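# Type BRAIN on the keyboard with the robot hands

## Task

Use the keys to type the word "BRAIN" so that, when the scene ends, the keyboard's display reads exactly that and nothing more (the left-arrow key erases the most recent letter). Never strike or press the keyboard forcefully, because breaking it fails the task.

## Robot and tools

Robot: two UR-type arms, left_arm and right_arm, each ending in a sixteen-motor four-digit hand (right_arm a right hand, left_arm its mirror-image left hand). Cameras: cam_high (fixed, above and behind), cam_left_wrist and cam_right_wrist, all 672x504.

Frame: the scene frame has its origin at table-top height midway between the nominal bases, +z up, +x out over the table, +y toward left_arm (image sides do not follow these names). Actual bases: left_arm at (+0.009, +0.484, +0.038) m, right_arm at (+0.022, -0.348, +0.038) m. Positions, orientations (quat_wxyz), velocities and Hand targets in results use this frame.

Hand point: in its own axes, +z points along straight fingers, +y out of the palm face, +x across the palm away from the thumb on the right hand but toward the thumb on the left hand. Straight fingertips end about 0.12 m past the hand point along +z; fingertip rubber caps are the last 3 cm. A rigid mast sits at the wrist on the palm side and can strike things.

The 48-number row (used by execute_actions and move): one flat list covering both arms, every value in [-1, 1]. Order: left dx, dy, dz, rx, ry, rz; then 16 left hand motor values; left current_limit; left speed; then the same 24 for the right arm. dx..rz are offsets, not poses: they are measured from that arm's Hand target as it stood when the action (or move) began, along scene-frame axes, with 1.0 = 0.6 m or 180 degrees; rx, ry, rz form one rotation vector turning about the Hand target's position. Every row in an action counts from that same start, so re-sending an offset moves the arm again. Six zeros re-request the current Hand target. Orientation commands are clipped to within 32 degrees of the measured orientation each step.

Hand values: motor order is index_mcp, index_abd, index_pip, index_dip, middle_mcp, middle_abd, middle_pip, middle_dip, ring_mcp, ring_abd, ring_pip, ring_dip, thumb_cmc, thumb_axl, thumb_mcp, thumb_ipl. Each is an absolute goal angle scaled linearly between the hinge stops. Straight settings: _mcp -0.75, _abd 0.00, _pip -0.58, _dip -0.70; thumb_cmc -0.71, thumb_axl -0.68, thumb_mcp -0.23, thumb_ipl -0.17. Raising _mcp/_pip/_dip curls a finger toward the palm. current_limit maps -1..+1 to 0..550 mA (starts at +0.4); speed sets the motor target rate as (speed+1)/2 of 8.5 rad/s (starts at -0.6). A 0 in a hand slot is a real goal, so to leave a hand unchanged copy back its hand_goal, hand_current_limit and hand_speed. A useful typing shape: one finger straight, the others curled.

Tools:
- execute_actions(actions, cameras): actions is a list of actions; each action is up to 15 rows, one per 1/30 s step, a short action repeating its final row to fill 0.5 s. An empty list returns images and full state.
- move(target, speed, blend, stop_force, zero, blocking, cameras): target is one row or up to 15 rows, every row's offsets measured from the same starting Hand targets (not chained). speed is path top speed in m/s, 0.002 to 3.6 (default 0.25), turning up to twice that in rad/s. blend in metres rounds corners in a list. stop_force in N (3 to 120, shared by both arms) ends an arm's path when its wrist sensor feels that much push against the motion; zero (default true) re-zeroes first. blocking=false returns after about 0.5 s but cannot be combined with stop_force. Paths do not avoid obstacles; keep away from an arm's own base.
- wait(seconds 0 to 10), stop() to brake a running move, zoom_image(camera, region [x0,y0,x1,y1] pixels, at most 504 per side), zero_wrist_force(arm), read_manual(section), finished_scene().

Results: per arm end_effector_position (m), quat, velocities, Hand target (the last commanded pose, basis of the next offset), joint positions and torques, Wrist force/torque in the hand point's axes plus a peak line, and hand_goal, hand_measured, hand_current_ma, hand_state (moving, goal, blocked, overload). A move adds a "move:" line, e.g. done, off_target, moving, held or fault, and limits such as paced or held. The hand point often stops short of its target; a later command, even all zeros, asks again, and a persistent gap is closed by sending the difference.

Cautions: press keys gently and slowly, ideally with a modest stop_force (a few newtons) and a short distance past the key top, then lift away without stop_force. Pushing past firm contact can trigger a force fault (around 150 N) or torque fault, halting the arm 10 s. Keep the arms from touching each other; a hand gripping the other hand counts as a press between arms. Do not knock anything off the table. Motors holding 495 mA or more for 5 s shut down; long stretched or stalled pushes heat arm motors (MOTOR HOT, then a brake fault). Verify the display with cam_high or zoom_image before calling finished_scene.

Each tool is called by a JSON object that holds its "api" and its "payload".

## Session

{"api": "execute_actions", "payload": {"actions": []}}

Scene clock: 0.00 s.
left_arm: end_effector_position=(+0.4692, +0.1834, +0.2816) hand_goal=(-0.754, +0.000, -0.576, -0.696, -0.754, +0.000, -0.576, -0.696, -0.754, +0.000, -0.576, -0.696, -0.714, -0.678, -0.226, -0.168) hand_measured=(-0.754, +0.000, -0.576, -0.696, -0.754, +0.000, -0.576, -0.696, -0.754, +0.000, -0.576, -0.696, -0.714, -0.678, -0.226, -0.168) hand_current_ma=(+0, +0, +0, +0, +0, +0, +0, +0, +0, +0, +0, +0, +0, +0, +0, +0) hand_state=(goal, goal, goal, goal, goal, goal, goal, goal, goal, goal, goal, goal, goal, goal, goal, goal) hand_current_limit=0.40 hand_speed=-0.60 end_effector_quat_wxyz=(+0.203, +0.850, -0.041, +0.484) | right_arm: end_effector_position=(+0.4539, -0.4970, +0.1879) hand_goal=(-0.754, +0.000, -0.576, -0.696, -0.754, +0.000, -0.576, -0.696, -0.754, +0.000, -0.576, -0.696, -0.714, -0.678, -0.226, -0.168) hand_measured=(-0.754, +0.000, -0.576, -0.696, -0.754, +0.000, -0.576, -0.696, -0.754, +0.000, -0.576, -0.696, -0.714, -0.678, -0.226, -0.168) hand_current_ma=(+0, +0, +0, +0, +0, +0, +0, +0, +0, +0, +0, +0, +0, +0, +0, +0) hand_state=(goal, goal, goal, goal, goal, goal, goal, goal, goal, goal, goal, goal, goal, goal, goal, goal) hand_current_limit=0.40 hand_speed=-0.60 end_effector_quat_wxyz=(+0.473, -0.197, +0.809, +0.288)
Joint positions: left_arm=[3.115 -1.788 -2.539 0.68 1.185 1.427] | right_arm=[-1.183 -1.226 2.119 -1.788 -0.517 2.705]
Joint velocities: within noise
Joint torques (N m): no reading
Wrist force (N): no reading
Wrist torque (N m): no reading
Wrist force, peak (N): no reading
Hand target: left_arm +0.4692, +0.1834, +0.2816; +0.203, +0.850, -0.041, +0.484 | right_arm +0.4539, -0.4970, +0.1879; +0.473, -0.197, +0.809, +0.288

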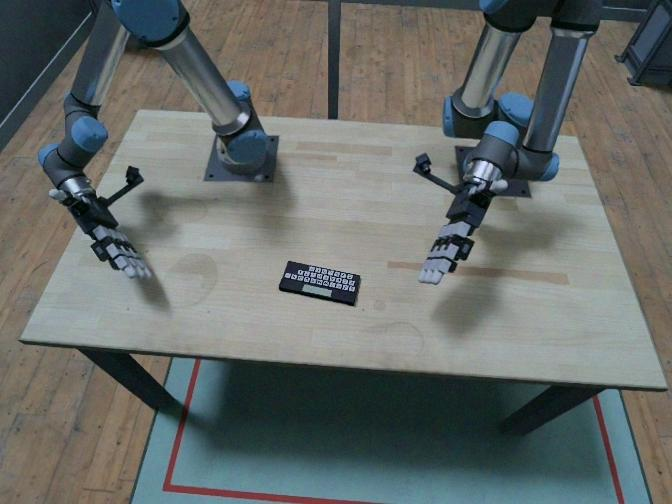

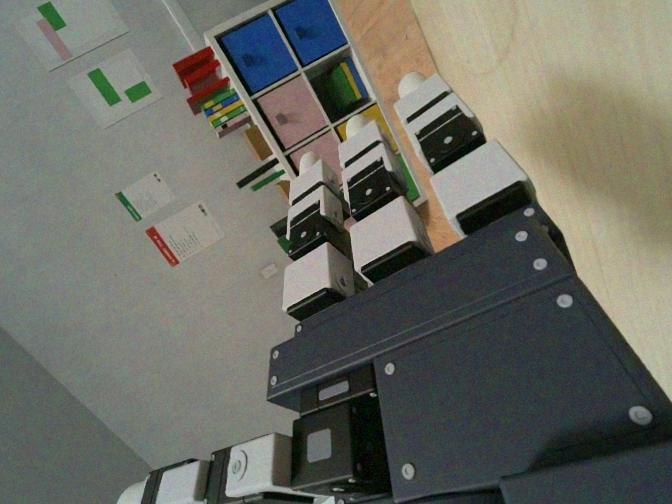

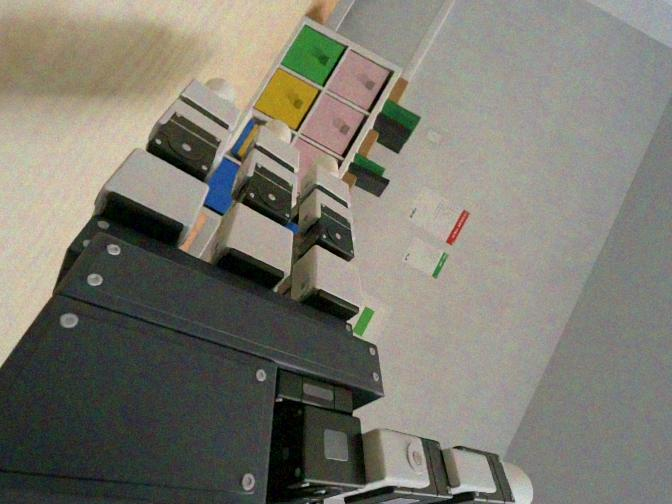

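{"api": "zoom_image", "payload": {"camera": "cam_high", "region": [270, 250, 370, 315]}}

Scaled by 5.040 from the camera's 672x504 image, which has a finer 960x720 frame.

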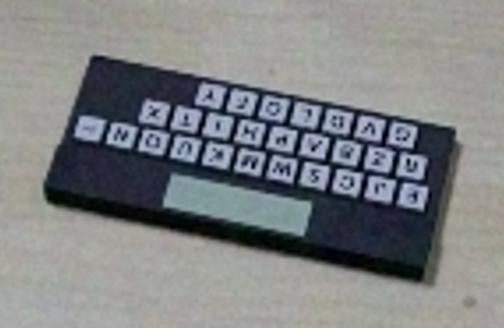

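{"api": "zoom_image", "payload": {"camera": "cam_high", "region": [280, 258, 322, 298]}}

{"api": "zoom_image", "payload": {"camera": "cam_high", "region": [320, 262, 362, 302]}}

Scaled by 12.000 from the camera's 672x504 image, which has a finer 960x720 frame.

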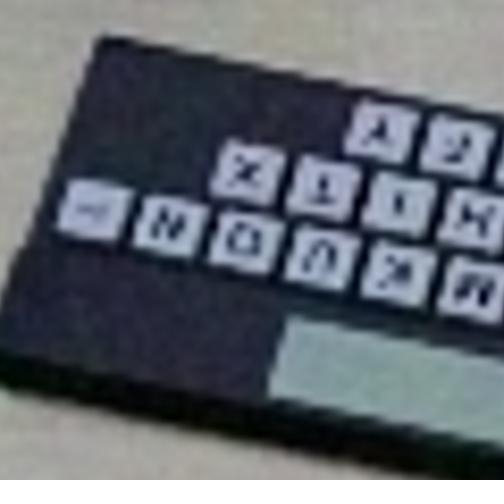

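Scaled by 12.000 from the camera's 672x504 image, which has a finer 960x720 frame.

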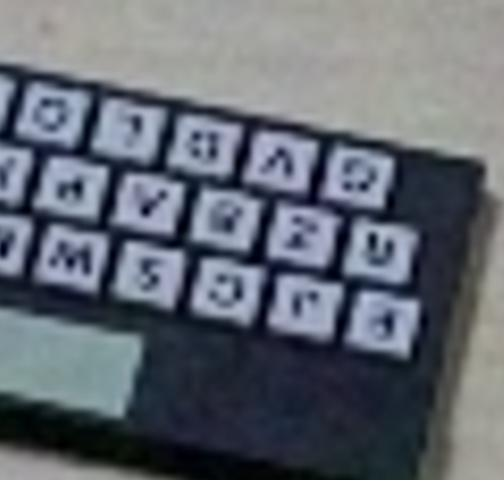

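{"api": "move", "payload": {"target": [[0,0.2,0,0,0,0,-0.754,0,-0.576,-0.696,-0.754,0,-0.576,-0.696,-0.754,0,-0.576,-0.696,-0.714,-0.678,-0.226,-0.168,0.4,-0.6,-0.025,0.45,0.22,-0.1836,0.0601,0.1312,0.479,0,0.737,-0.696,0.479,0,0.737,-0.696,-0.754,0,-0.576,-0.696,-0.714,-0.678,-0.226,-0.168,0.4,-0.6],[0,0.4,0,0,0,0,-0.754,0,-0.576,-0.696,-0.754,0,-0.576,-0.696,-0.754,0,-0.576,-0.696,-0.714,-0.678,-0.226,-0.168,0.4,-0.6,-0.0465,0.978,0.0568,-0.3672,0.1202,0.2624,0.479,0,0.737,-0.696,0.479,0,0.737,-0.696,-0.754,0,-0.576,-0.696,-0.714,-0.678,-0.226,-0.168,0.4,-0.6]], "blend": 0.08, "speed": 0.3, "cameras": ["all"]}}

Scene clock: 7.63 s.
left_arm: end_effector_position=(+0.4692, +0.4234, +0.2817) hand_goal=(-0.754, +0.000, -0.576, -0.696, -0.754, +0.000, -0.576, -0.696, -0.754, +0.000, -0.576, -0.696, -0.714, -0.678, -0.226, -0.168) hand_measured=(-0.754, +0.000, -0.576, -0.696, -0.754, +0.000, -0.576, -0.696, -0.754, +0.000, -0.576, -0.696, -0.716, -0.678, -0.226, -0.168) hand_current_ma=(+0, +0, +0, +0, +0, +0, +0, +0, +0, +0, +0, +0, +0, +0, +0, +0) hand_state=(goal, goal, goal, goal, goal, goal, goal, goal, goal, goal, goal, goal, goal, goal, goal, goal) hand_current_limit=0.40 hand_speed=-0.60 end_effector_quat_wxyz=(+0.203, +0.850, -0.041, +0.484) | right_arm: end_effector_position=(+0.4260, +0.0897, +0.2220) hand_goal=(+0.478, +0.000, +0.736, -0.696, +0.478, +0.000, +0.736, -0.696, -0.754, +0.000, -0.576, -0.696, -0.714, -0.678, -0.226, -0.168) hand_measured=(+0.464, +0.002, +0.734, -0.696, +0.464, +0.002, +0.734, -0.696, -0.754, +0.002, -0.576, -0.696, -0.716, -0.678, -0.224, -0.168) hand_current_ma=(-10, +0, -1, +0, -9, +0, -1, +0, +0, +0, +0, +0, +0, +0, +1, +0) hand_state=(goal, goal, goal, goal, goal, goal, goal, goal, goal, goal, goal, goal, goal, goal, goal, goal) hand_current_limit=0.40 hand_speed=-0.60 end_effector_quat_wxyz=(+0.000, -0.650, +0.760, +0.000)
Joint positions: left_arm=[3.928 -1.552 -2.635 0.039 0.559 2.151] | right_arm=[0.422 -1.207 1.589 -1.953 -1.57 3.776]
Joint torques (N m): left_arm=[4.06 -1.71 4.47 1.99 -1.24 1.02] | right_arm=[11.37 -23.06 -30.56 -0.86 -0.87 0.69]
Wrist force (N): left_arm=[0.1 -0.3 0.7] | right_arm=[-0.2 0.1 0.7]
Wrist torque (N m): left_arm=[-0.08 0.04 0.11] | right_arm=[-0.01 -0.05 -0.05]
Wrist force, peak (N): left_arm=[-0.2 -1.1 0.2] | right_arm=[-2.7 0.6 1.3]
Hand target: left_arm +0.4692, +0.4234, +0.2816; +0.203, +0.850, -0.041, +0.484 | right_arm +0.4260, +0.0898, +0.2220; +0.000, -0.650, +0.760, +0.000
Off the commanded pose: left_arm 0.000 m, 0 deg | right_arm 0.000 m, 0 deg.
move: done
camera_calibration:
cam_left_wrist: T_world_to_cam=[[-0.302773, 0.490889, -0.816919, 0.124993], [-0.177765, 0.813022, 0.554432, -0.454184], [0.936338, 0.313086, -0.158898, -0.401793], [0, 0, 0, 1]] pos_world=[0.333321, 0.4337, 0.290079]
cam_right_wrist: T_world_to_cam=[[-0.504827, 0.861454, 0.0552027, 0.152904], [0.627794, 0.322501, 0.708426, -0.494414], [0.592474, 0.392288, -0.703623, -0.00347273], [0, 0, 0, 1]] pos_world=[0.389637, 0.0290922, 0.339372]

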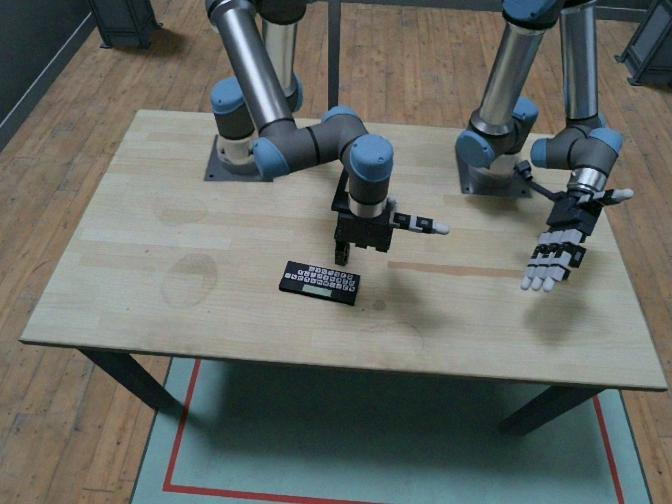

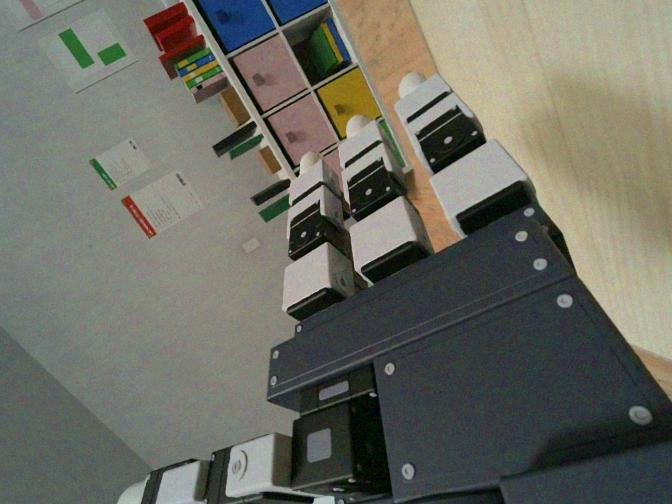

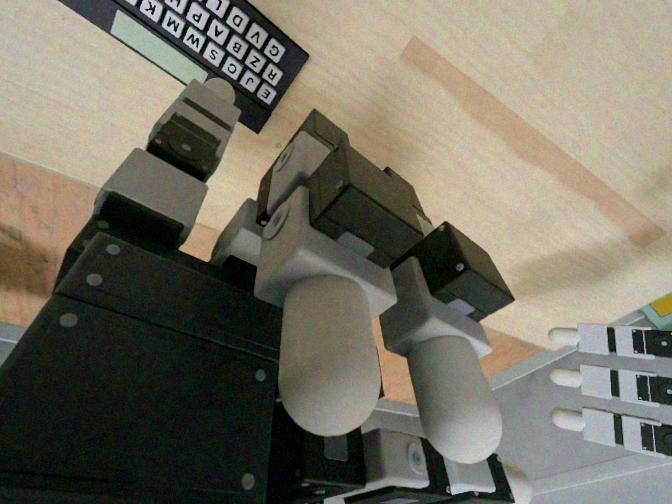

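{"api": "zoom_image", "payload": {"camera": "cam_right_wrist", "region": [100, 0, 320, 165]}}

{"api": "zoom_image", "payload": {"camera": "cam_high", "region": [270, 225, 370, 315]}}

Scaled by 2.291 from the camera's 672x504 image, which has a finer 960x720 frame.

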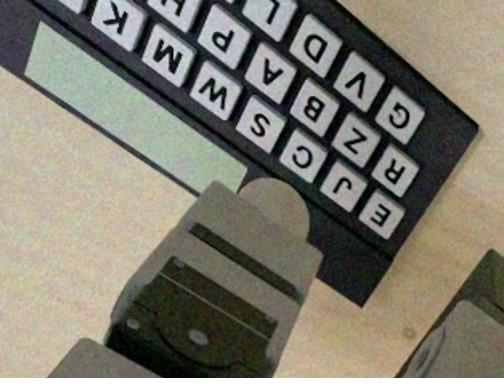

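Scaled by 5.040 from the camera's 672x504 image, which has a finer 960x720 frame.

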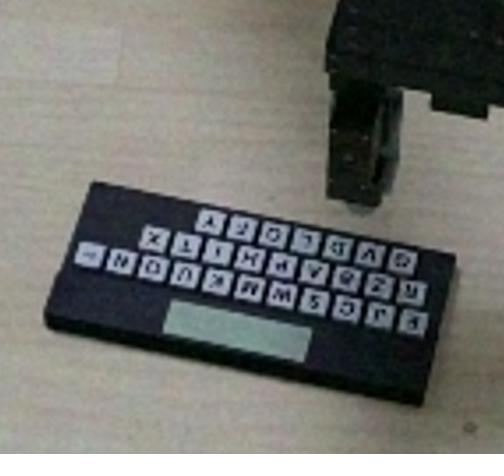

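{"api": "move", "payload": {"target": [0,0,0,0,0,0,-0.754,0,-0.576,-0.696,-0.754,0,-0.576,-0.696,-0.754,0,-0.576,-0.696,-0.714,-0.678,-0.226,-0.168,0.4,-0.6,-0.0082,-0.0087,-0.0833,0,0,0,0.479,0,0.737,-0.696,0.479,0,0.737,-0.696,-0.754,0,-0.576,-0.696,-0.714,-0.678,-0.226,-0.168,0.4,-0.6], "speed": 0.15, "cameras": ["cam_high","cam_right_wrist"]}}

{"api": "zoom_image", "payload": {"camera": "cam_right_wrist", "region": [100, 0, 320, 165]}}

{"api": "zoom_image", "payload": {"camera": "cam_high", "region": [270, 225, 370, 315]}}

Scene clock: 9.43 s.
left_arm: end_effector_position=(+0.4692, +0.4234, +0.2816) hand_goal=(-0.754, +0.000, -0.576, -0.696, -0.754, +0.000, -0.576, -0.696, -0.754, +0.000, -0.576, -0.696, -0.714, -0.678, -0.226, -0.168) hand_measured=(-0.754, +0.000, -0.576, -0.696, -0.754, +0.000, -0.576, -0.696, -0.754, +0.000, -0.576, -0.696, -0.716, -0.678, -0.226, -0.168) hand_current_ma=(+0, +0, +0, +0, +0, +0, +0, +0, +0, +0, +0, +0, +0, +0, +0, +0) hand_state=(goal, goal, goal, goal, goal, goal, goal, goal, goal, goal, goal, goal, goal, goal, goal, goal) hand_current_limit=0.40 hand_speed=-0.60 end_effector_quat_wxyz=(+0.203, +0.850, -0.041, +0.484) | right_arm: end_effector_position=(+0.4210, +0.0845, +0.1719) hand_goal=(+0.478, +0.000, +0.736, -0.696, +0.478, +0.000, +0.736, -0.696, -0.754, +0.000, -0.576, -0.696, -0.714, -0.678, -0.226, -0.168) hand_measured=(+0.464, +0.002, +0.734, -0.696, +0.464, +0.002, +0.734, -0.696, -0.754, +0.002, -0.576, -0.696, -0.716, -0.678, -0.224, -0.168) hand_current_ma=(-10, +0, -1, +0, -9, +0, -1, +0, +0, +0, +0, +0, +0, +0, +1, +0) hand_state=(goal, goal, goal, goal, goal, goal, goal, goal, goal, goal, goal, goal, goal, goal, goal, goal) hand_current_limit=0.40 hand_speed=-0.60 end_effector_quat_wxyz=(+0.000, -0.650, +0.760, +0.000)
Joint positions: left_arm=[3.929 -1.552 -2.635 0.039 0.559 2.151] | right_arm=[0.418 -1.171 1.679 -2.078 -1.57 3.772]
Joint torques (N m): left_arm=[6.45 -1.64 4.7 -0.11 -2.25 1.37] | right_arm=[-4.53 -52.66 -19.94 -3.25 0.92 0.46]
Wrist force (N): left_arm=[-0.2 -0.2 0.8] | right_arm=[-0.2 0.1 1.1]
Wrist torque (N m): left_arm=[-0.08 0.06 0.10] | right_arm=[-0.04 -0.05 -0.06]
Wrist force, peak (N): left_arm=[-0.3 -0.2 0.8] | right_arm=[0.2 0.3 1.9]
Hand target: left_arm +0.4692, +0.4234, +0.2816; +0.203, +0.850, -0.041, +0.484 | right_arm +0.4210, +0.0846, +0.1720; +0.000, -0.650, +0.760, +0.000
Off the commanded pose: left_arm 0.000 m, 0 deg | right_arm 0.000 m, 0 deg.
move: done
camera_calibration:
cam_right_wrist: T_world_to_cam=[[-0.504843, 0.861448, 0.0551412, 0.157613], [0.628001, 0.322704, 0.708151, -0.454205], [0.592241, 0.392133, -0.703905, -0.0336442], [0, 0, 0, 1]] pos_world=[0.384736, 0.0239911, 0.289272]
Images, in order (width x height): cam_high 672x504, cam_right_wrist 672x504.

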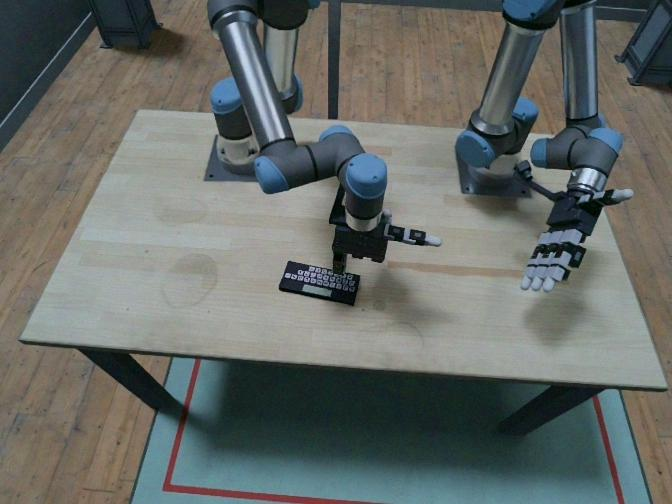

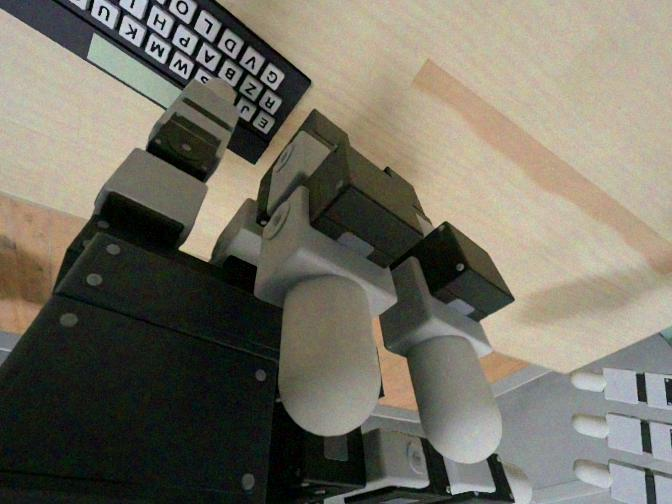

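Scaled by 2.291 from the camera's 672x504 image, which has a finer 960x720 frame.

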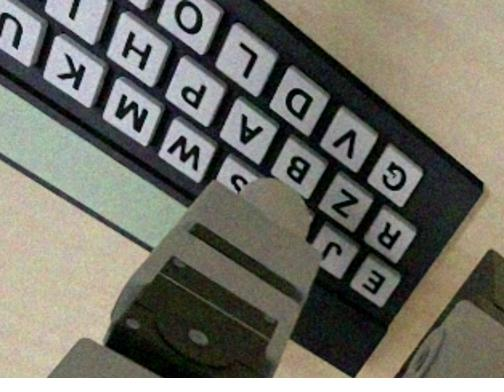

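Scaled by 5.040 from the camera's 672x504 image, which has a finer 960x720 frame.

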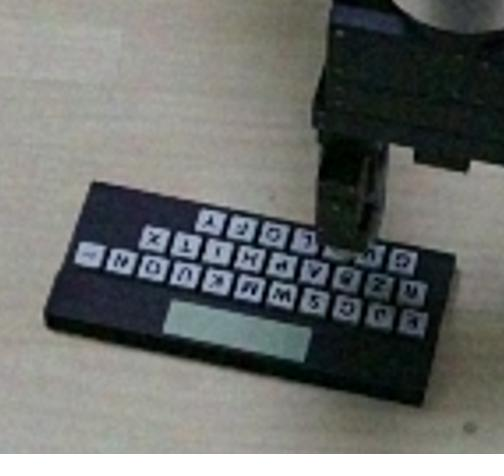

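{"api": "move", "payload": {"target": [0,0,0,0,0,0,-0.754,0,-0.576,-0.696,-0.754,0,-0.576,-0.696,-0.754,0,-0.576,-0.696,-0.714,-0.678,-0.226,-0.168,0.4,-0.6,0,0.001,-0.03,0,0,0,0.479,0,0.737,-0.696,0.479,0,0.737,-0.696,-0.754,0,-0.576,-0.696,-0.714,-0.678,-0.226,-0.168,0.4,-0.6], "speed": 0.1, "cameras": ["cam_high","cam_right_wrist"]}}

{"api": "zoom_image", "payload": {"camera": "cam_right_wrist", "region": [140, 20, 290, 140]}}

{"api": "zoom_image", "payload": {"camera": "cam_high", "region": [310, 245, 370, 305]}}

Scene clock: 10.63 s.
left_arm: end_effector_position=(+0.4692, +0.4234, +0.2816) hand_goal=(-0.754, +0.000, -0.576, -0.696, -0.754, +0.000, -0.576, -0.696, -0.754, +0.000, -0.576, -0.696, -0.714, -0.678, -0.226, -0.168) hand_measured=(-0.754, +0.000, -0.576, -0.696, -0.754, +0.000, -0.576, -0.696, -0.754, +0.000, -0.576, -0.696, -0.716, -0.678, -0.226, -0.168) hand_current_ma=(+0, +0, +0, +0, +0, +0, +0, +0, +0, +0, +0, +0, +0, +0, +0, +0) hand_state=(goal, goal, goal, goal, goal, goal, goal, goal, goal, goal, goal, goal, goal, goal, goal, goal) hand_current_limit=0.40 hand_speed=-0.60 end_effector_quat_wxyz=(+0.203, +0.850, -0.041, +0.484) | right_arm: end_effector_position=(+0.4209, +0.0851, +0.1537) hand_goal=(+0.478, +0.000, +0.736, -0.696, +0.478, +0.000, +0.736, -0.696, -0.754, +0.000, -0.576, -0.696, -0.714, -0.678, -0.226, -0.168) hand_measured=(+0.464, +0.002, +0.734, -0.696, +0.464, +0.002, +0.734, -0.696, -0.754, +0.002, -0.576, -0.696, -0.716, -0.678, -0.224, -0.168) hand_current_ma=(-10, +0, -1, +0, -9, +0, -1, +0, +0, +0, +0, +0, +0, +0, +1, +0) hand_state=(goal, goal, goal, goal, goal, goal, goal, goal, goal, goal, goal, goal, goal, goal, goal, goal) hand_current_limit=0.40 hand_speed=-0.60 end_effector_quat_wxyz=(+0.000, -0.650, +0.760, +0.001) end_effector_velocity=(+0.000, +0.000, +0.002) end_effector_angular_velocity=(+0.001, +0.000, +0.002)
Joint positions: left_arm=[3.929 -1.552 -2.635 0.039 0.559 2.151] | right_arm=[0.419 -1.149 1.699 -2.12 -1.57 3.773]
Joint velocities: left_arm=[within noise] | right_arm=[0 -0.004 -0.002 0.005 0 -0.002]
Joint torques (N m): left_arm=[6.3 -0.7 4.54 -0.27 -2.35 1.52] | right_arm=[9.85 -53.83 -29.05 -1.09 0.65 1.19]
Wrist force (N): left_arm=[-0.1 -0.4 0.4] | right_arm=[0.0 0.1 0.8]
Wrist torque (N m): left_arm=[-0.07 0.06 0.10] | right_arm=[-0.03 -0.06 -0.12]
Wrist force, peak (N): left_arm=[-0.5 -0.5 0.6] | right_arm=[0.1 0.0 1.4]
Hand target: left_arm +0.4692, +0.4234, +0.2816; +0.203, +0.850, -0.041, +0.484 | right_arm +0.4210, +0.0852, +0.1540; +0.000, -0.650, +0.760, +0.000
Off the commanded pose: left_arm 0.000 m, 0 deg | right_arm 0.000 m, 0 deg.
move: done
camera_calibration:
cam_right_wrist: T_world_to_cam=[[-0.504796, 0.861477, 0.0551226, 0.158036], [0.628195, 0.322802, 0.707934, -0.441465], [0.592075, 0.39199, -0.704125, -0.0465033], [0, 0, 0, 1]] pos_world=[0.384635, 0.0245904, 0.271072]
Images, in order (width x height): cam_high 672x504, cam_right_wrist 672x504.

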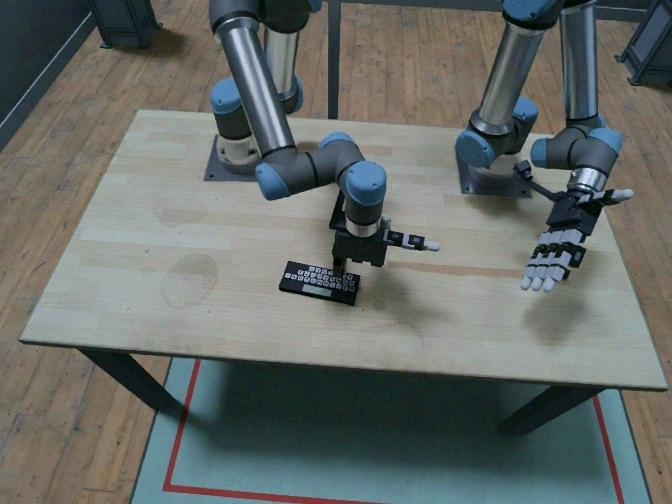

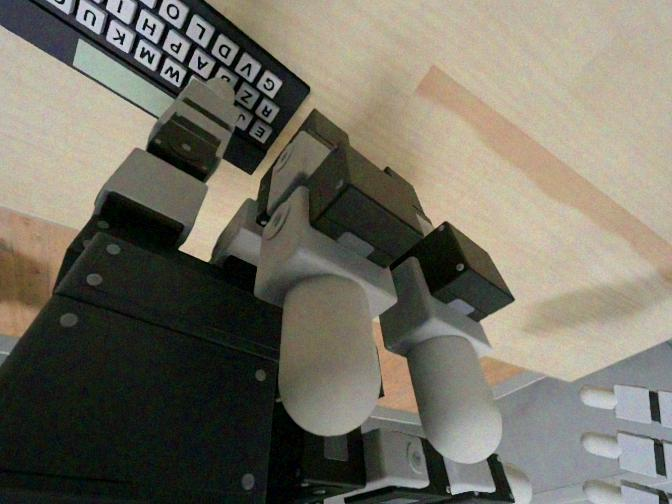

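Scaled by 3.360 from the camera's 672x504 image, which has a finer 960x720 frame.

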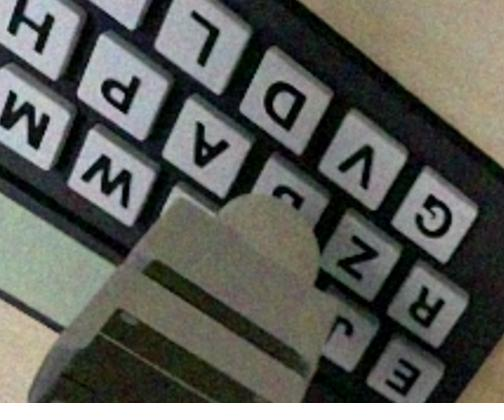

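Scaled by 8.400 from the camera's 672x504 image, which has a finer 960x720 frame.

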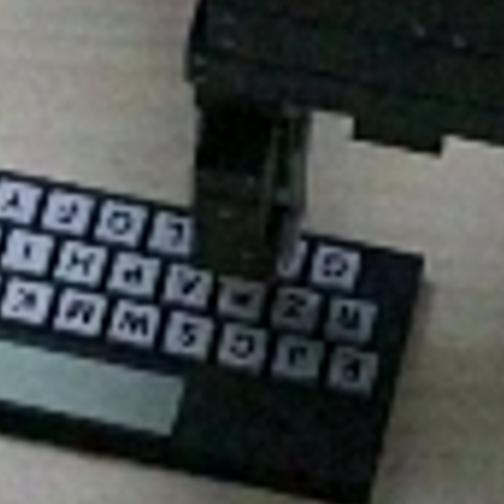

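{"api": "move", "payload": {"target": [0,0,0,0,0,0,-0.754,0,-0.576,-0.696,-0.754,0,-0.576,-0.696,-0.754,0,-0.576,-0.696,-0.714,-0.678,-0.226,-0.168,0.4,-0.6,-0.001,0,-0.042,0,0,0,0.479,0,0.737,-0.696,0.479,0,0.737,-0.696,-0.754,0,-0.576,-0.696,-0.714,-0.678,-0.226,-0.168,0.4,-0.6], "speed": 0.01, "stop_force": 3, "cameras": ["cam_high","cam_right_wrist"]}}

{"api": "zoom_image", "payload": {"camera": "cam_right_wrist", "region": [140, 20, 290, 140]}}

{"api": "zoom_image", "payload": {"camera": "cam_high", "region": [280, 245, 370, 310]}}

Scene clock: 14.20 s.
left_arm: end_effector_position=(+0.4692, +0.4234, +0.2816) hand_goal=(-0.754, +0.000, -0.576, -0.696, -0.754, +0.000, -0.576, -0.696, -0.754, +0.000, -0.576, -0.696, -0.714, -0.678, -0.226, -0.168) hand_measured=(-0.754, +0.000, -0.576, -0.696, -0.754, +0.000, -0.576, -0.696, -0.754, +0.000, -0.576, -0.696, -0.716, -0.678, -0.226, -0.168) hand_current_ma=(+0, +0, +0, +0, +0, +0, +0, +0, +0, +0, +0, +0, +0, +0, +0, +0) hand_state=(goal, goal, goal, goal, goal, goal, goal, goal, goal, goal, goal, goal, goal, goal, goal, goal) hand_current_limit=0.40 hand_speed=-0.60 end_effector_quat_wxyz=(+0.203, +0.850, -0.041, +0.484) | right_arm: end_effector_position=(+0.4206, +0.0852, +0.1369) hand_goal=(+0.478, +0.000, +0.736, -0.696, +0.478, +0.000, +0.736, -0.696, -0.754, +0.000, -0.576, -0.696, -0.714, -0.678, -0.226, -0.168) hand_measured=(+0.464, +0.002, +0.734, -0.696, +0.464, +0.002, +0.734, -0.696, -0.756, +0.000, -0.576, -0.696, -0.716, -0.678, -0.224, -0.168) hand_current_ma=(-10, +0, -1, +0, -9, +0, -1, +0, +0, +0, +0, +0, +0, +0, +1, +0) hand_state=(goal, goal, goal, goal, goal, goal, goal, goal, goal, goal, goal, goal, goal, goal, goal, goal) hand_current_limit=0.40 hand_speed=-0.60 end_effector_quat_wxyz=(+0.000, -0.650, +0.760, +0.000)
Joint positions: left_arm=[3.929 -1.552 -2.635 0.039 0.559 2.151] | right_arm=[0.42 -1.128 1.718 -2.16 -1.57 3.773]
Joint torques (N m): left_arm=[6.36 0.02 5.57 -0.05 -2.21 1.65] | right_arm=[8.83 -51.55 -27.95 -3.06 0.52 0.9]
Wrist force (N): left_arm=[-0.7 -0.3 0.5] | right_arm=[0.0 0.0 -3.0]
Wrist torque (N m): left_arm=[-0.07 0.13 0.05] | right_arm=[0.25 0.22 -0.15]
Wrist force, peak (N): left_arm=[0.0 -0.2 1.1] | right_arm=[-0.2 -0.1 -8.0]
Hand target: left_arm +0.4692, +0.4234, +0.2816; +0.203, +0.850, -0.041, +0.484 | right_arm +0.4206, +0.0852, +0.1369; +0.000, -0.650, +0.760, +0.000 (not the last commanded pose)
Off the commanded pose: left_arm 0.000 m, 0 deg | right_arm 0.008 m, 0 deg.
move: contact (right_arm)
camera_calibration:
cam_right_wrist: T_world_to_cam=[[-0.504854, 0.861443, 0.0551168, 0.158835], [0.627852, 0.322637, 0.708314, -0.429345], [0.592389, 0.3922, -0.703743, -0.0583799], [0, 0, 0, 1]] pos_world=[0.384337, 0.0245915, 0.254272]
Images, in order (width x height): cam_high 672x504, cam_right_wrist 672x504.

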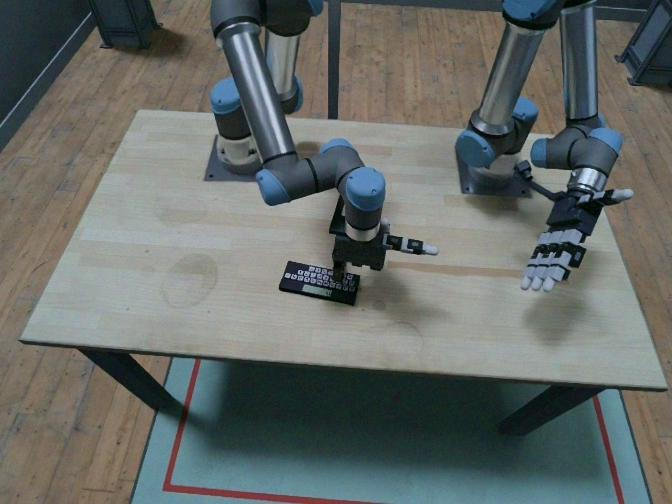

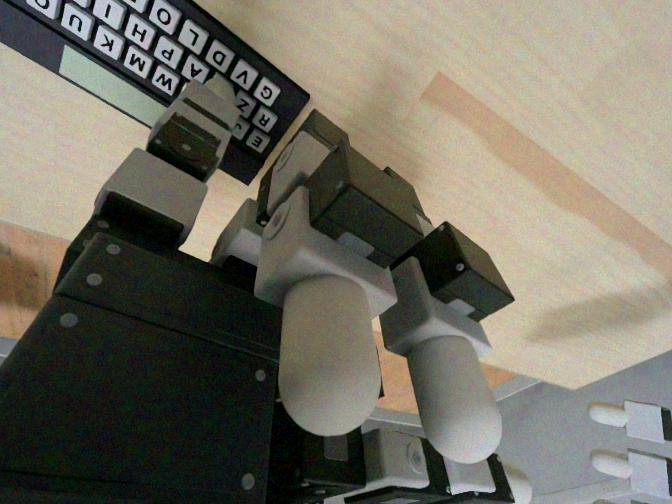

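Scaled by 3.360 from the camera's 672x504 image, which has a finer 960x720 frame.

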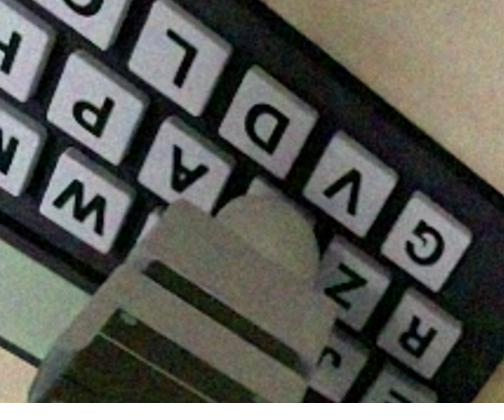

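Scaled by 5.600 from the camera's 672x504 image, which has a finer 960x720 frame.

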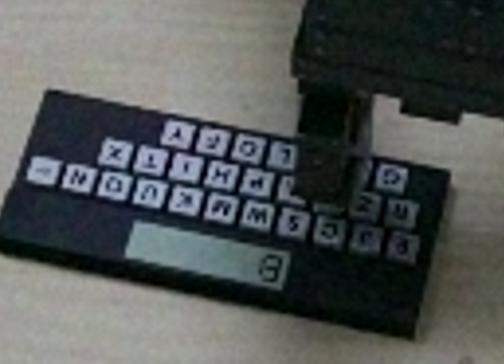

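{"api": "move", "payload": {"target": [[0,0,0,0,0,0,-0.754,0,-0.576,-0.696,-0.754,0,-0.576,-0.696,-0.754,0,-0.576,-0.696,-0.714,-0.678,-0.226,-0.168,0.4,-0.6,0,0,0.0167,0,0,0,0.479,0,0.737,-0.696,0.479,0,0.737,-0.696,-0.754,0,-0.576,-0.696,-0.714,-0.678,-0.226,-0.168,0.4,-0.6],[0,0,0,0,0,0,-0.754,0,-0.576,-0.696,-0.754,0,-0.576,-0.696,-0.754,0,-0.576,-0.696,-0.714,-0.678,-0.226,-0.168,0.4,-0.6,0.0097,0.0562,0.0167,0,0,0,0.479,0,0.737,-0.696,0.479,0,0.737,-0.696,-0.754,0,-0.576,-0.696,-0.714,-0.678,-0.226,-0.168,0.4,-0.6],[0,0,0,0,0,0,-0.754,0,-0.576,-0.696,-0.754,0,-0.576,-0.696,-0.754,0,-0.576,-0.696,-0.714,-0.678,-0.226,-0.168,0.4,-0.6,0.0097,0.0562,0.0058,0,0,0,0.479,0,0.737,-0.696,0.479,0,0.737,-0.696,-0.754,0,-0.576,-0.696,-0.714,-0.678,-0.226,-0.168,0.4,-0.6],[0,0,0,0,0,0,-0.754,0,-0.576,-0.696,-0.754,0,-0.576,-0.696,-0.754,0,-0.576,-0.696,-0.714,-0.678,-0.226,-0.168,0.4,-0.6,0.0097,0.0562,-0.003,0,0,0,0.479,0,0.737,-0.696,0.479,0,0.737,-0.696,-0.754,0,-0.576,-0.696,-0.714,-0.678,-0.226,-0.168,0.4,-0.6],[0,0,0,0,0,0,-0.754,0,-0.576,-0.696,-0.754,0,-0.576,-0.696,-0.754,0,-0.576,-0.696,-0.714,-0.678,-0.226,-0.168,0.4,-0.6,0.0097,0.0562,0.0167,0,0,0,0.479,0,0.737,-0.696,0.479,0,0.737,-0.696,-0.754,0,-0.576,-0.696,-0.714,-0.678,-0.226,-0.168,0.4,-0.6]], "speed": [0.1,0.15,0.1,0.02,0.1], "blend": [0.004,0.004,0,0,0], "cameras": ["cam_high","cam_right_wrist"]}}

{"api": "zoom_image", "payload": {"camera": "cam_right_wrist", "region": [140, 20, 290, 140]}}

{"api": "zoom_image", "payload": {"camera": "cam_high", "region": [280, 245, 370, 310]}}

Scene clock: 17.13 s.
left_arm: end_effector_position=(+0.4692, +0.4234, +0.2816) hand_goal=(-0.754, +0.000, -0.576, -0.696, -0.754, +0.000, -0.576, -0.696, -0.754, +0.000, -0.576, -0.696, -0.714, -0.678, -0.226, -0.168) hand_measured=(-0.754, +0.000, -0.576, -0.696, -0.754, +0.000, -0.576, -0.696, -0.754, +0.000, -0.576, -0.696, -0.716, -0.678, -0.226, -0.168) hand_current_ma=(+0, +0, +0, +0, +0, +0, +0, +0, +0, +0, +0, +0, +0, +0, +0, +0) hand_state=(goal, goal, goal, goal, goal, goal, goal, goal, goal, goal, goal, goal, goal, goal, goal, goal) hand_current_limit=0.40 hand_speed=-0.60 end_effector_quat_wxyz=(+0.203, +0.850, -0.041, +0.484) | right_arm: end_effector_position=(+0.4265, +0.1189, +0.1470) hand_goal=(+0.478, +0.000, +0.736, -0.696, +0.478, +0.000, +0.736, -0.696, -0.754, +0.000, -0.576, -0.696, -0.714, -0.678, -0.226, -0.168) hand_measured=(+0.464, +0.002, +0.734, -0.696, +0.464, +0.002, +0.734, -0.696, -0.754, -0.004, -0.578, -0.696, -0.716, -0.678, -0.222, -0.168) hand_current_ma=(-10, +0, -1, +0, -9, +0, -1, +0, +0, -1, +0, +0, +0, +0, +1, +0) hand_state=(goal, goal, goal, goal, goal, goal, goal, goal, goal, goal, goal, goal, goal, goal, goal, goal) hand_current_limit=0.40 hand_speed=-0.60 end_effector_quat_wxyz=(+0.000, -0.650, +0.760, +0.000)
Joint positions: left_arm=[3.929 -1.552 -2.635 0.039 0.559 2.151] | right_arm=[0.463 -1.087 1.623 -2.107 -1.57 3.817]
Joint torques (N m): left_arm=[5.99 1.74 6.59 -0.12 -2.28 1.45] | right_arm=[-5.26 -36.29 -10.66 -1.16 1.45 0.94]
Wrist force (N): left_arm=[-0.5 -0.3 0.4] | right_arm=[0.2 0.1 0.8]
Wrist torque (N m): left_arm=[-0.06 0.11 0.06] | right_arm=[-0.04 -0.11 -0.02]
Wrist force, peak (N): left_arm=[-0.4 -0.3 0.9] | right_arm=[-0.3 -0.6 -34.7]
Hand target: left_arm +0.4692, +0.4234, +0.2816; +0.203, +0.850, -0.041, +0.484 | right_arm +0.4264, +0.1189, +0.1469; +0.000, -0.650, +0.760, +0.000
Off the commanded pose: left_arm 0.000 m, 0 deg | right_arm 0.000 m, 0 deg.
move: done; blend cut to 0.0033 m at target 2
camera_calibration:
cam_right_wrist: T_world_to_cam=[[-0.504836, 0.861453, 0.0551315, 0.13217], [0.627686, 0.322498, 0.708523, -0.450926], [0.59258, 0.392293, -0.703531, -0.0681322], [0, 0, 0, 1]] pos_world=[0.390138, 0.0582922, 0.264272]
Images, in order (width x height): cam_high 672x504, cam_right_wrist 672x504.

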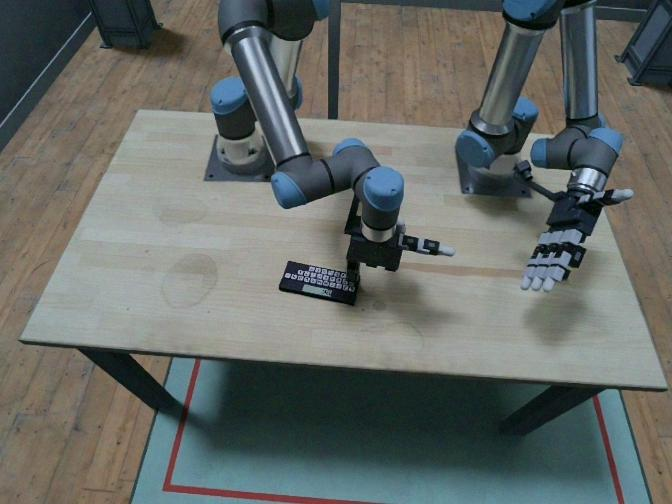

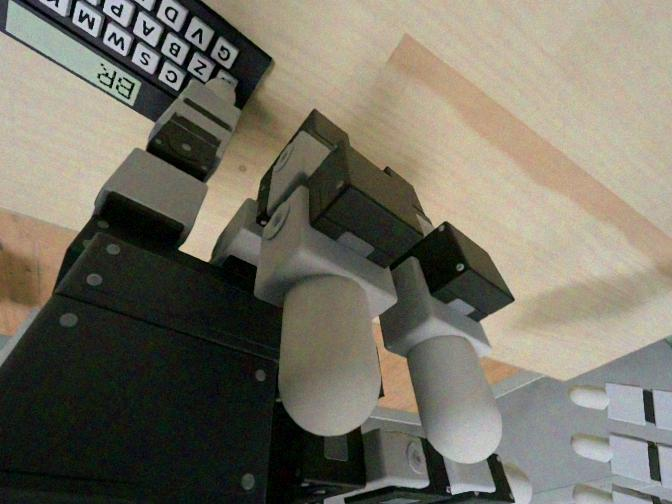

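Scaled by 3.360 from the camera's 672x504 image, which has a finer 960x720 frame.

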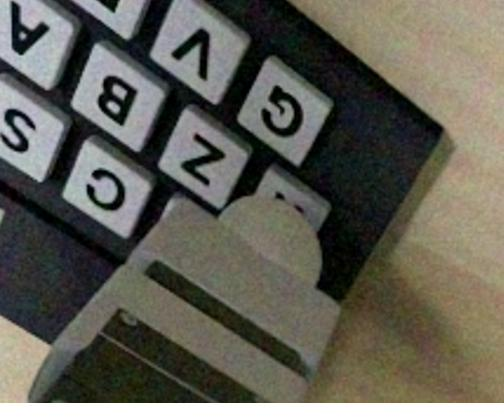

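Scaled by 5.600 from the camera's 672x504 image, which has a finer 960x720 frame.

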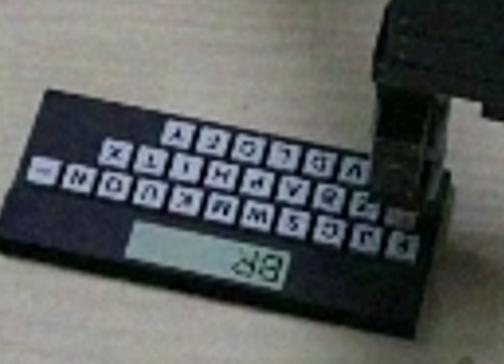

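{"api": "move", "payload": {"target": [[0,0,0,0,0,0,-0.754,0,-0.576,-0.696,-0.754,0,-0.576,-0.696,-0.754,0,-0.576,-0.696,-0.714,-0.678,-0.226,-0.168,0.4,-0.6,-0.0142,-0.0858,0,0,0,0,0.479,0,0.737,-0.696,0.479,0,0.737,-0.696,-0.754,0,-0.576,-0.696,-0.714,-0.678,-0.226,-0.168,0.4,-0.6],[0,0,0,0,0,0,-0.754,0,-0.576,-0.696,-0.754,0,-0.576,-0.696,-0.754,0,-0.576,-0.696,-0.714,-0.678,-0.226,-0.168,0.4,-0.6,-0.0142,-0.0858,-0.0123,0,0,0,0.479,0,0.737,-0.696,0.479,0,0.737,-0.696,-0.754,0,-0.576,-0.696,-0.714,-0.678,-0.226,-0.168,0.4,-0.6]], "speed": [0.15,0.08], "blend": [0.004,0], "cameras": ["cam_right_wrist"]}}

{"api": "zoom_image", "payload": {"camera": "cam_right_wrist", "region": [140, 20, 290, 140]}}

{"api": "move", "payload": {"target": [0,0,0,0,0,0,-0.754,0,-0.576,-0.696,-0.754,0,-0.576,-0.696,-0.754,0,-0.576,-0.696,-0.714,-0.678,-0.226,-0.168,0.4,-0.6,0,0,-0.0108,0,0,0,0.479,0,0.737,-0.696,0.479,0,0.737,-0.696,-0.754,0,-0.576,-0.696,-0.714,-0.678,-0.226,-0.168,0.4,-0.6], "speed": 0.01, "stop_force": 3, "cameras": ["cam_high","cam_right_wrist"]}}

{"api": "zoom_image", "payload": {"camera": "cam_right_wrist", "region": [140, 20, 290, 140]}}

{"api": "zoom_image", "payload": {"camera": "cam_high", "region": [280, 245, 370, 310]}}

Scene clock: 18.50 s.
left_arm: end_effector_position=(+0.4692, +0.4234, +0.2816) hand_goal=(-0.754, +0.000, -0.576, -0.696, -0.754, +0.000, -0.576, -0.696, -0.754, +0.000, -0.576, -0.696, -0.714, -0.678, -0.226, -0.168) hand_measured=(-0.754, +0.000, -0.576, -0.696, -0.754, +0.000, -0.576, -0.696, -0.754, +0.000, -0.576, -0.696, -0.716, -0.678, -0.226, -0.168) hand_current_ma=(+0, +0, +0, +0, +0, +0, +0, +0, +0, +0, +0, +0, +0, +0, +0, +0) hand_state=(goal, goal, goal, goal, goal, goal, goal, goal, goal, goal, goal, goal, goal, goal, goal, goal) hand_current_limit=0.40 hand_speed=-0.60 end_effector_quat_wxyz=(+0.203, +0.850, -0.041, +0.484) | right_arm: end_effector_position=(+0.4179, +0.0674, +0.1395) hand_goal=(+0.478, +0.000, +0.736, -0.696, +0.478, +0.000, +0.736, -0.696, -0.754, +0.000, -0.576, -0.696, -0.714, -0.678, -0.226, -0.168) hand_measured=(+0.464, +0.002, +0.734, -0.696, +0.464, +0.002, +0.734, -0.696, -0.754, +0.004, -0.578, -0.696, -0.716, -0.678, -0.222, -0.168) hand_current_ma=(-10, +0, -1, +0, -9, +0, -1, +0, +0, +1, +0, +0, +0, +0, +1, +0) hand_state=(goal, goal, goal, goal, goal, goal, goal, goal, goal, goal, goal, goal, goal, goal, goal, goal) hand_current_limit=0.40 hand_speed=-0.60 end_effector_quat_wxyz=(+0.000, -0.650, +0.760, +0.000)
Joint positions: left_arm=[3.929 -1.552 -2.635 0.039 0.559 2.151] | right_arm=[0.395 -1.158 1.757 -2.168 -1.57 3.749]
Joint torques (N m): left_arm=[7.04 1.52 5.95 -0.09 -2.4 1.53] | right_arm=[0.51 -47.99 -21 -3.01 1.39 -1.67]
Wrist force (N): left_arm=[-0.4 0.0 0.5] | right_arm=[0.2 -0.1 0.4]
Wrist torque (N m): left_arm=[-0.02 0.09 0.07] | right_arm=[0.02 -0.04 -0.18]
Wrist force, peak (N): left_arm=[-0.6 0.0 0.8] | right_arm=[-1.7 0.2 0.8]
Hand target: left_arm +0.4692, +0.4234, +0.2816; +0.203, +0.850, -0.041, +0.484 | right_arm +0.4179, +0.0674, +0.1396; +0.000, -0.650, +0.760, +0.000
Off the commanded pose: left_arm 0.000 m, 0 deg | right_arm 0.000 m, 0 deg.
move: done; blend cut to 0.0037 m at target 1
camera_calibration:
cam_right_wrist: T_world_to_cam=[[-0.504708, 0.86153, 0.0551041, 0.172523], [0.628025, 0.32262, 0.708168, -0.423809], [0.59233, 0.392025, -0.703891, -0.0479461], [0, 0, 0, 1]] pos_world=[0.381636, 0.00689102, 0.256872]
Images, in order (width x height): cam_right_wrist 672x504.

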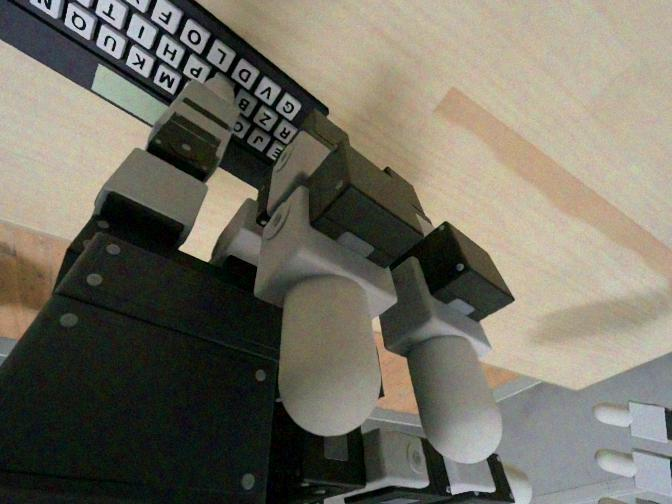

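Scaled by 3.360 from the camera's 672x504 image, which has a finer 960x720 frame.

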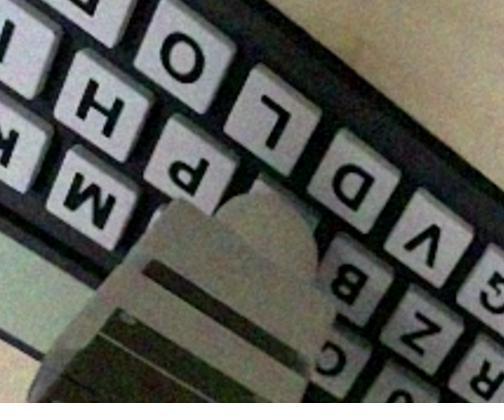

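Scene clock: 19.90 s.
left_arm: end_effector_position=(+0.4692, +0.4234, +0.2816) hand_goal=(-0.754, +0.000, -0.576, -0.696, -0.754, +0.000, -0.576, -0.696, -0.754, +0.000, -0.576, -0.696, -0.714, -0.678, -0.226, -0.168) hand_measured=(-0.754, +0.000, -0.576, -0.696, -0.754, +0.000, -0.576, -0.696, -0.754, +0.000, -0.576, -0.696, -0.716, -0.678, -0.226, -0.168) hand_current_ma=(+0, +0, +0, +0, +0, +0, +0, +0, +0, +0, +0, +0, +0, +0, +0, +0) hand_state=(goal, goal, goal, goal, goal, goal, goal, goal, goal, goal, goal, goal, goal, goal, goal, goal) hand_current_limit=0.40 hand_speed=-0.60 end_effector_quat_wxyz=(+0.203, +0.850, -0.041, +0.484) | right_arm: end_effector_position=(+0.4179, +0.0674, +0.1368) hand_goal=(+0.478, +0.000, +0.736, -0.696, +0.478, +0.000, +0.736, -0.696, -0.754, +0.000, -0.576, -0.696, -0.714, -0.678, -0.226, -0.168) hand_measured=(+0.464, +0.002, +0.734, -0.696, +0.464, +0.002, +0.734, -0.696, -0.754, +0.004, -0.578, -0.696, -0.716, -0.678, -0.222, -0.168) hand_current_ma=(-10, +0, -1, +0, -9, +0, -1, +0, +0, +1, +0, +0, +0, +0, +1, +0) hand_state=(goal, goal, goal, goal, goal, goal, goal, goal, goal, goal, goal, goal, goal, goal, goal, goal) hand_current_limit=0.40 hand_speed=-0.60 end_effector_quat_wxyz=(+0.000, -0.650, +0.760, +0.000)
Joint positions: left_arm=[3.929 -1.552 -2.635 0.039 0.559 2.151] | right_arm=[0.395 -1.155 1.76 -2.175 -1.57 3.749]
Joint torques (N m): left_arm=[6.65 2.01 7.68 -0.09 -2.28 1.49] | right_arm=[-1.31 -50.12 -27.29 -2.88 1.39 -1.67]
Wrist force (N): left_arm=[0.4 -0.2 0.3] | right_arm=[0.3 0.0 -4.2]
Wrist torque (N m): left_arm=[-0.04 0.00 0.13] | right_arm=[0.35 0.24 -0.15]
Wrist force, peak (N): left_arm=[-0.5 -0.5 0.8] | right_arm=[0.2 -0.2 -9.2]
Hand target: left_arm +0.4692, +0.4234, +0.2816; +0.203, +0.850, -0.041, +0.484 | right_arm +0.4179, +0.0674, +0.1368; +0.000, -0.650, +0.760, +0.000 (not the last commanded pose)
Off the commanded pose: left_arm 0.000 m, 0 deg | right_arm 0.004 m, 0 deg.
move: contact (right_arm)
camera_calibration:
cam_right_wrist: T_world_to_cam=[[-0.504812, 0.861469, 0.0551093, 0.172711], [0.627746, 0.322531, 0.708455, -0.421864], [0.592538, 0.392231, -0.703601, -0.0500024], [0, 0, 0, 1]] pos_world=[0.381638, 0.00689193, 0.254172]
Images, in order (width x height): cam_high 672x504, cam_right_wrist 672x504.

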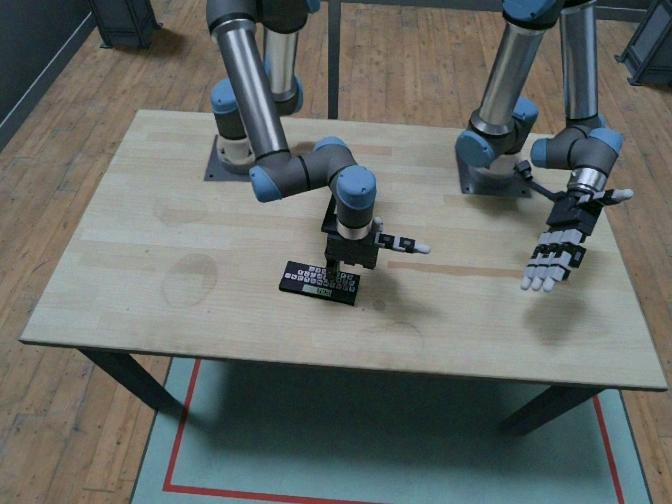

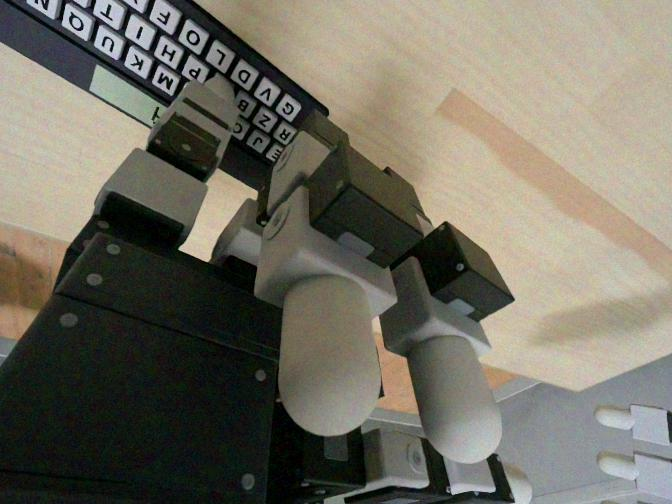

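Scaled by 3.360 from the camera's 672x504 image, which has a finer 960x720 frame.

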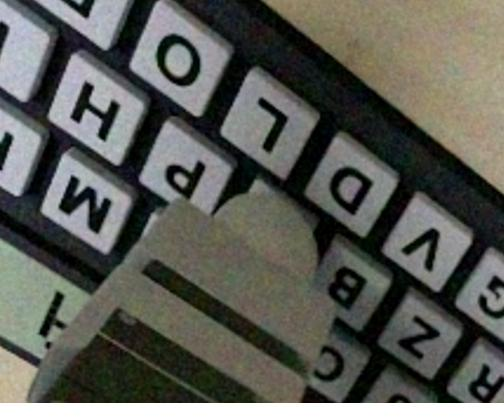

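Scaled by 5.600 from the camera's 672x504 image, which has a finer 960x720 frame.

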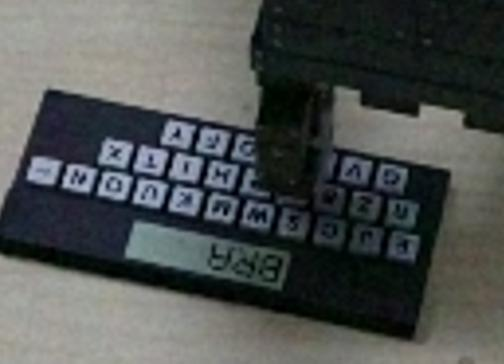

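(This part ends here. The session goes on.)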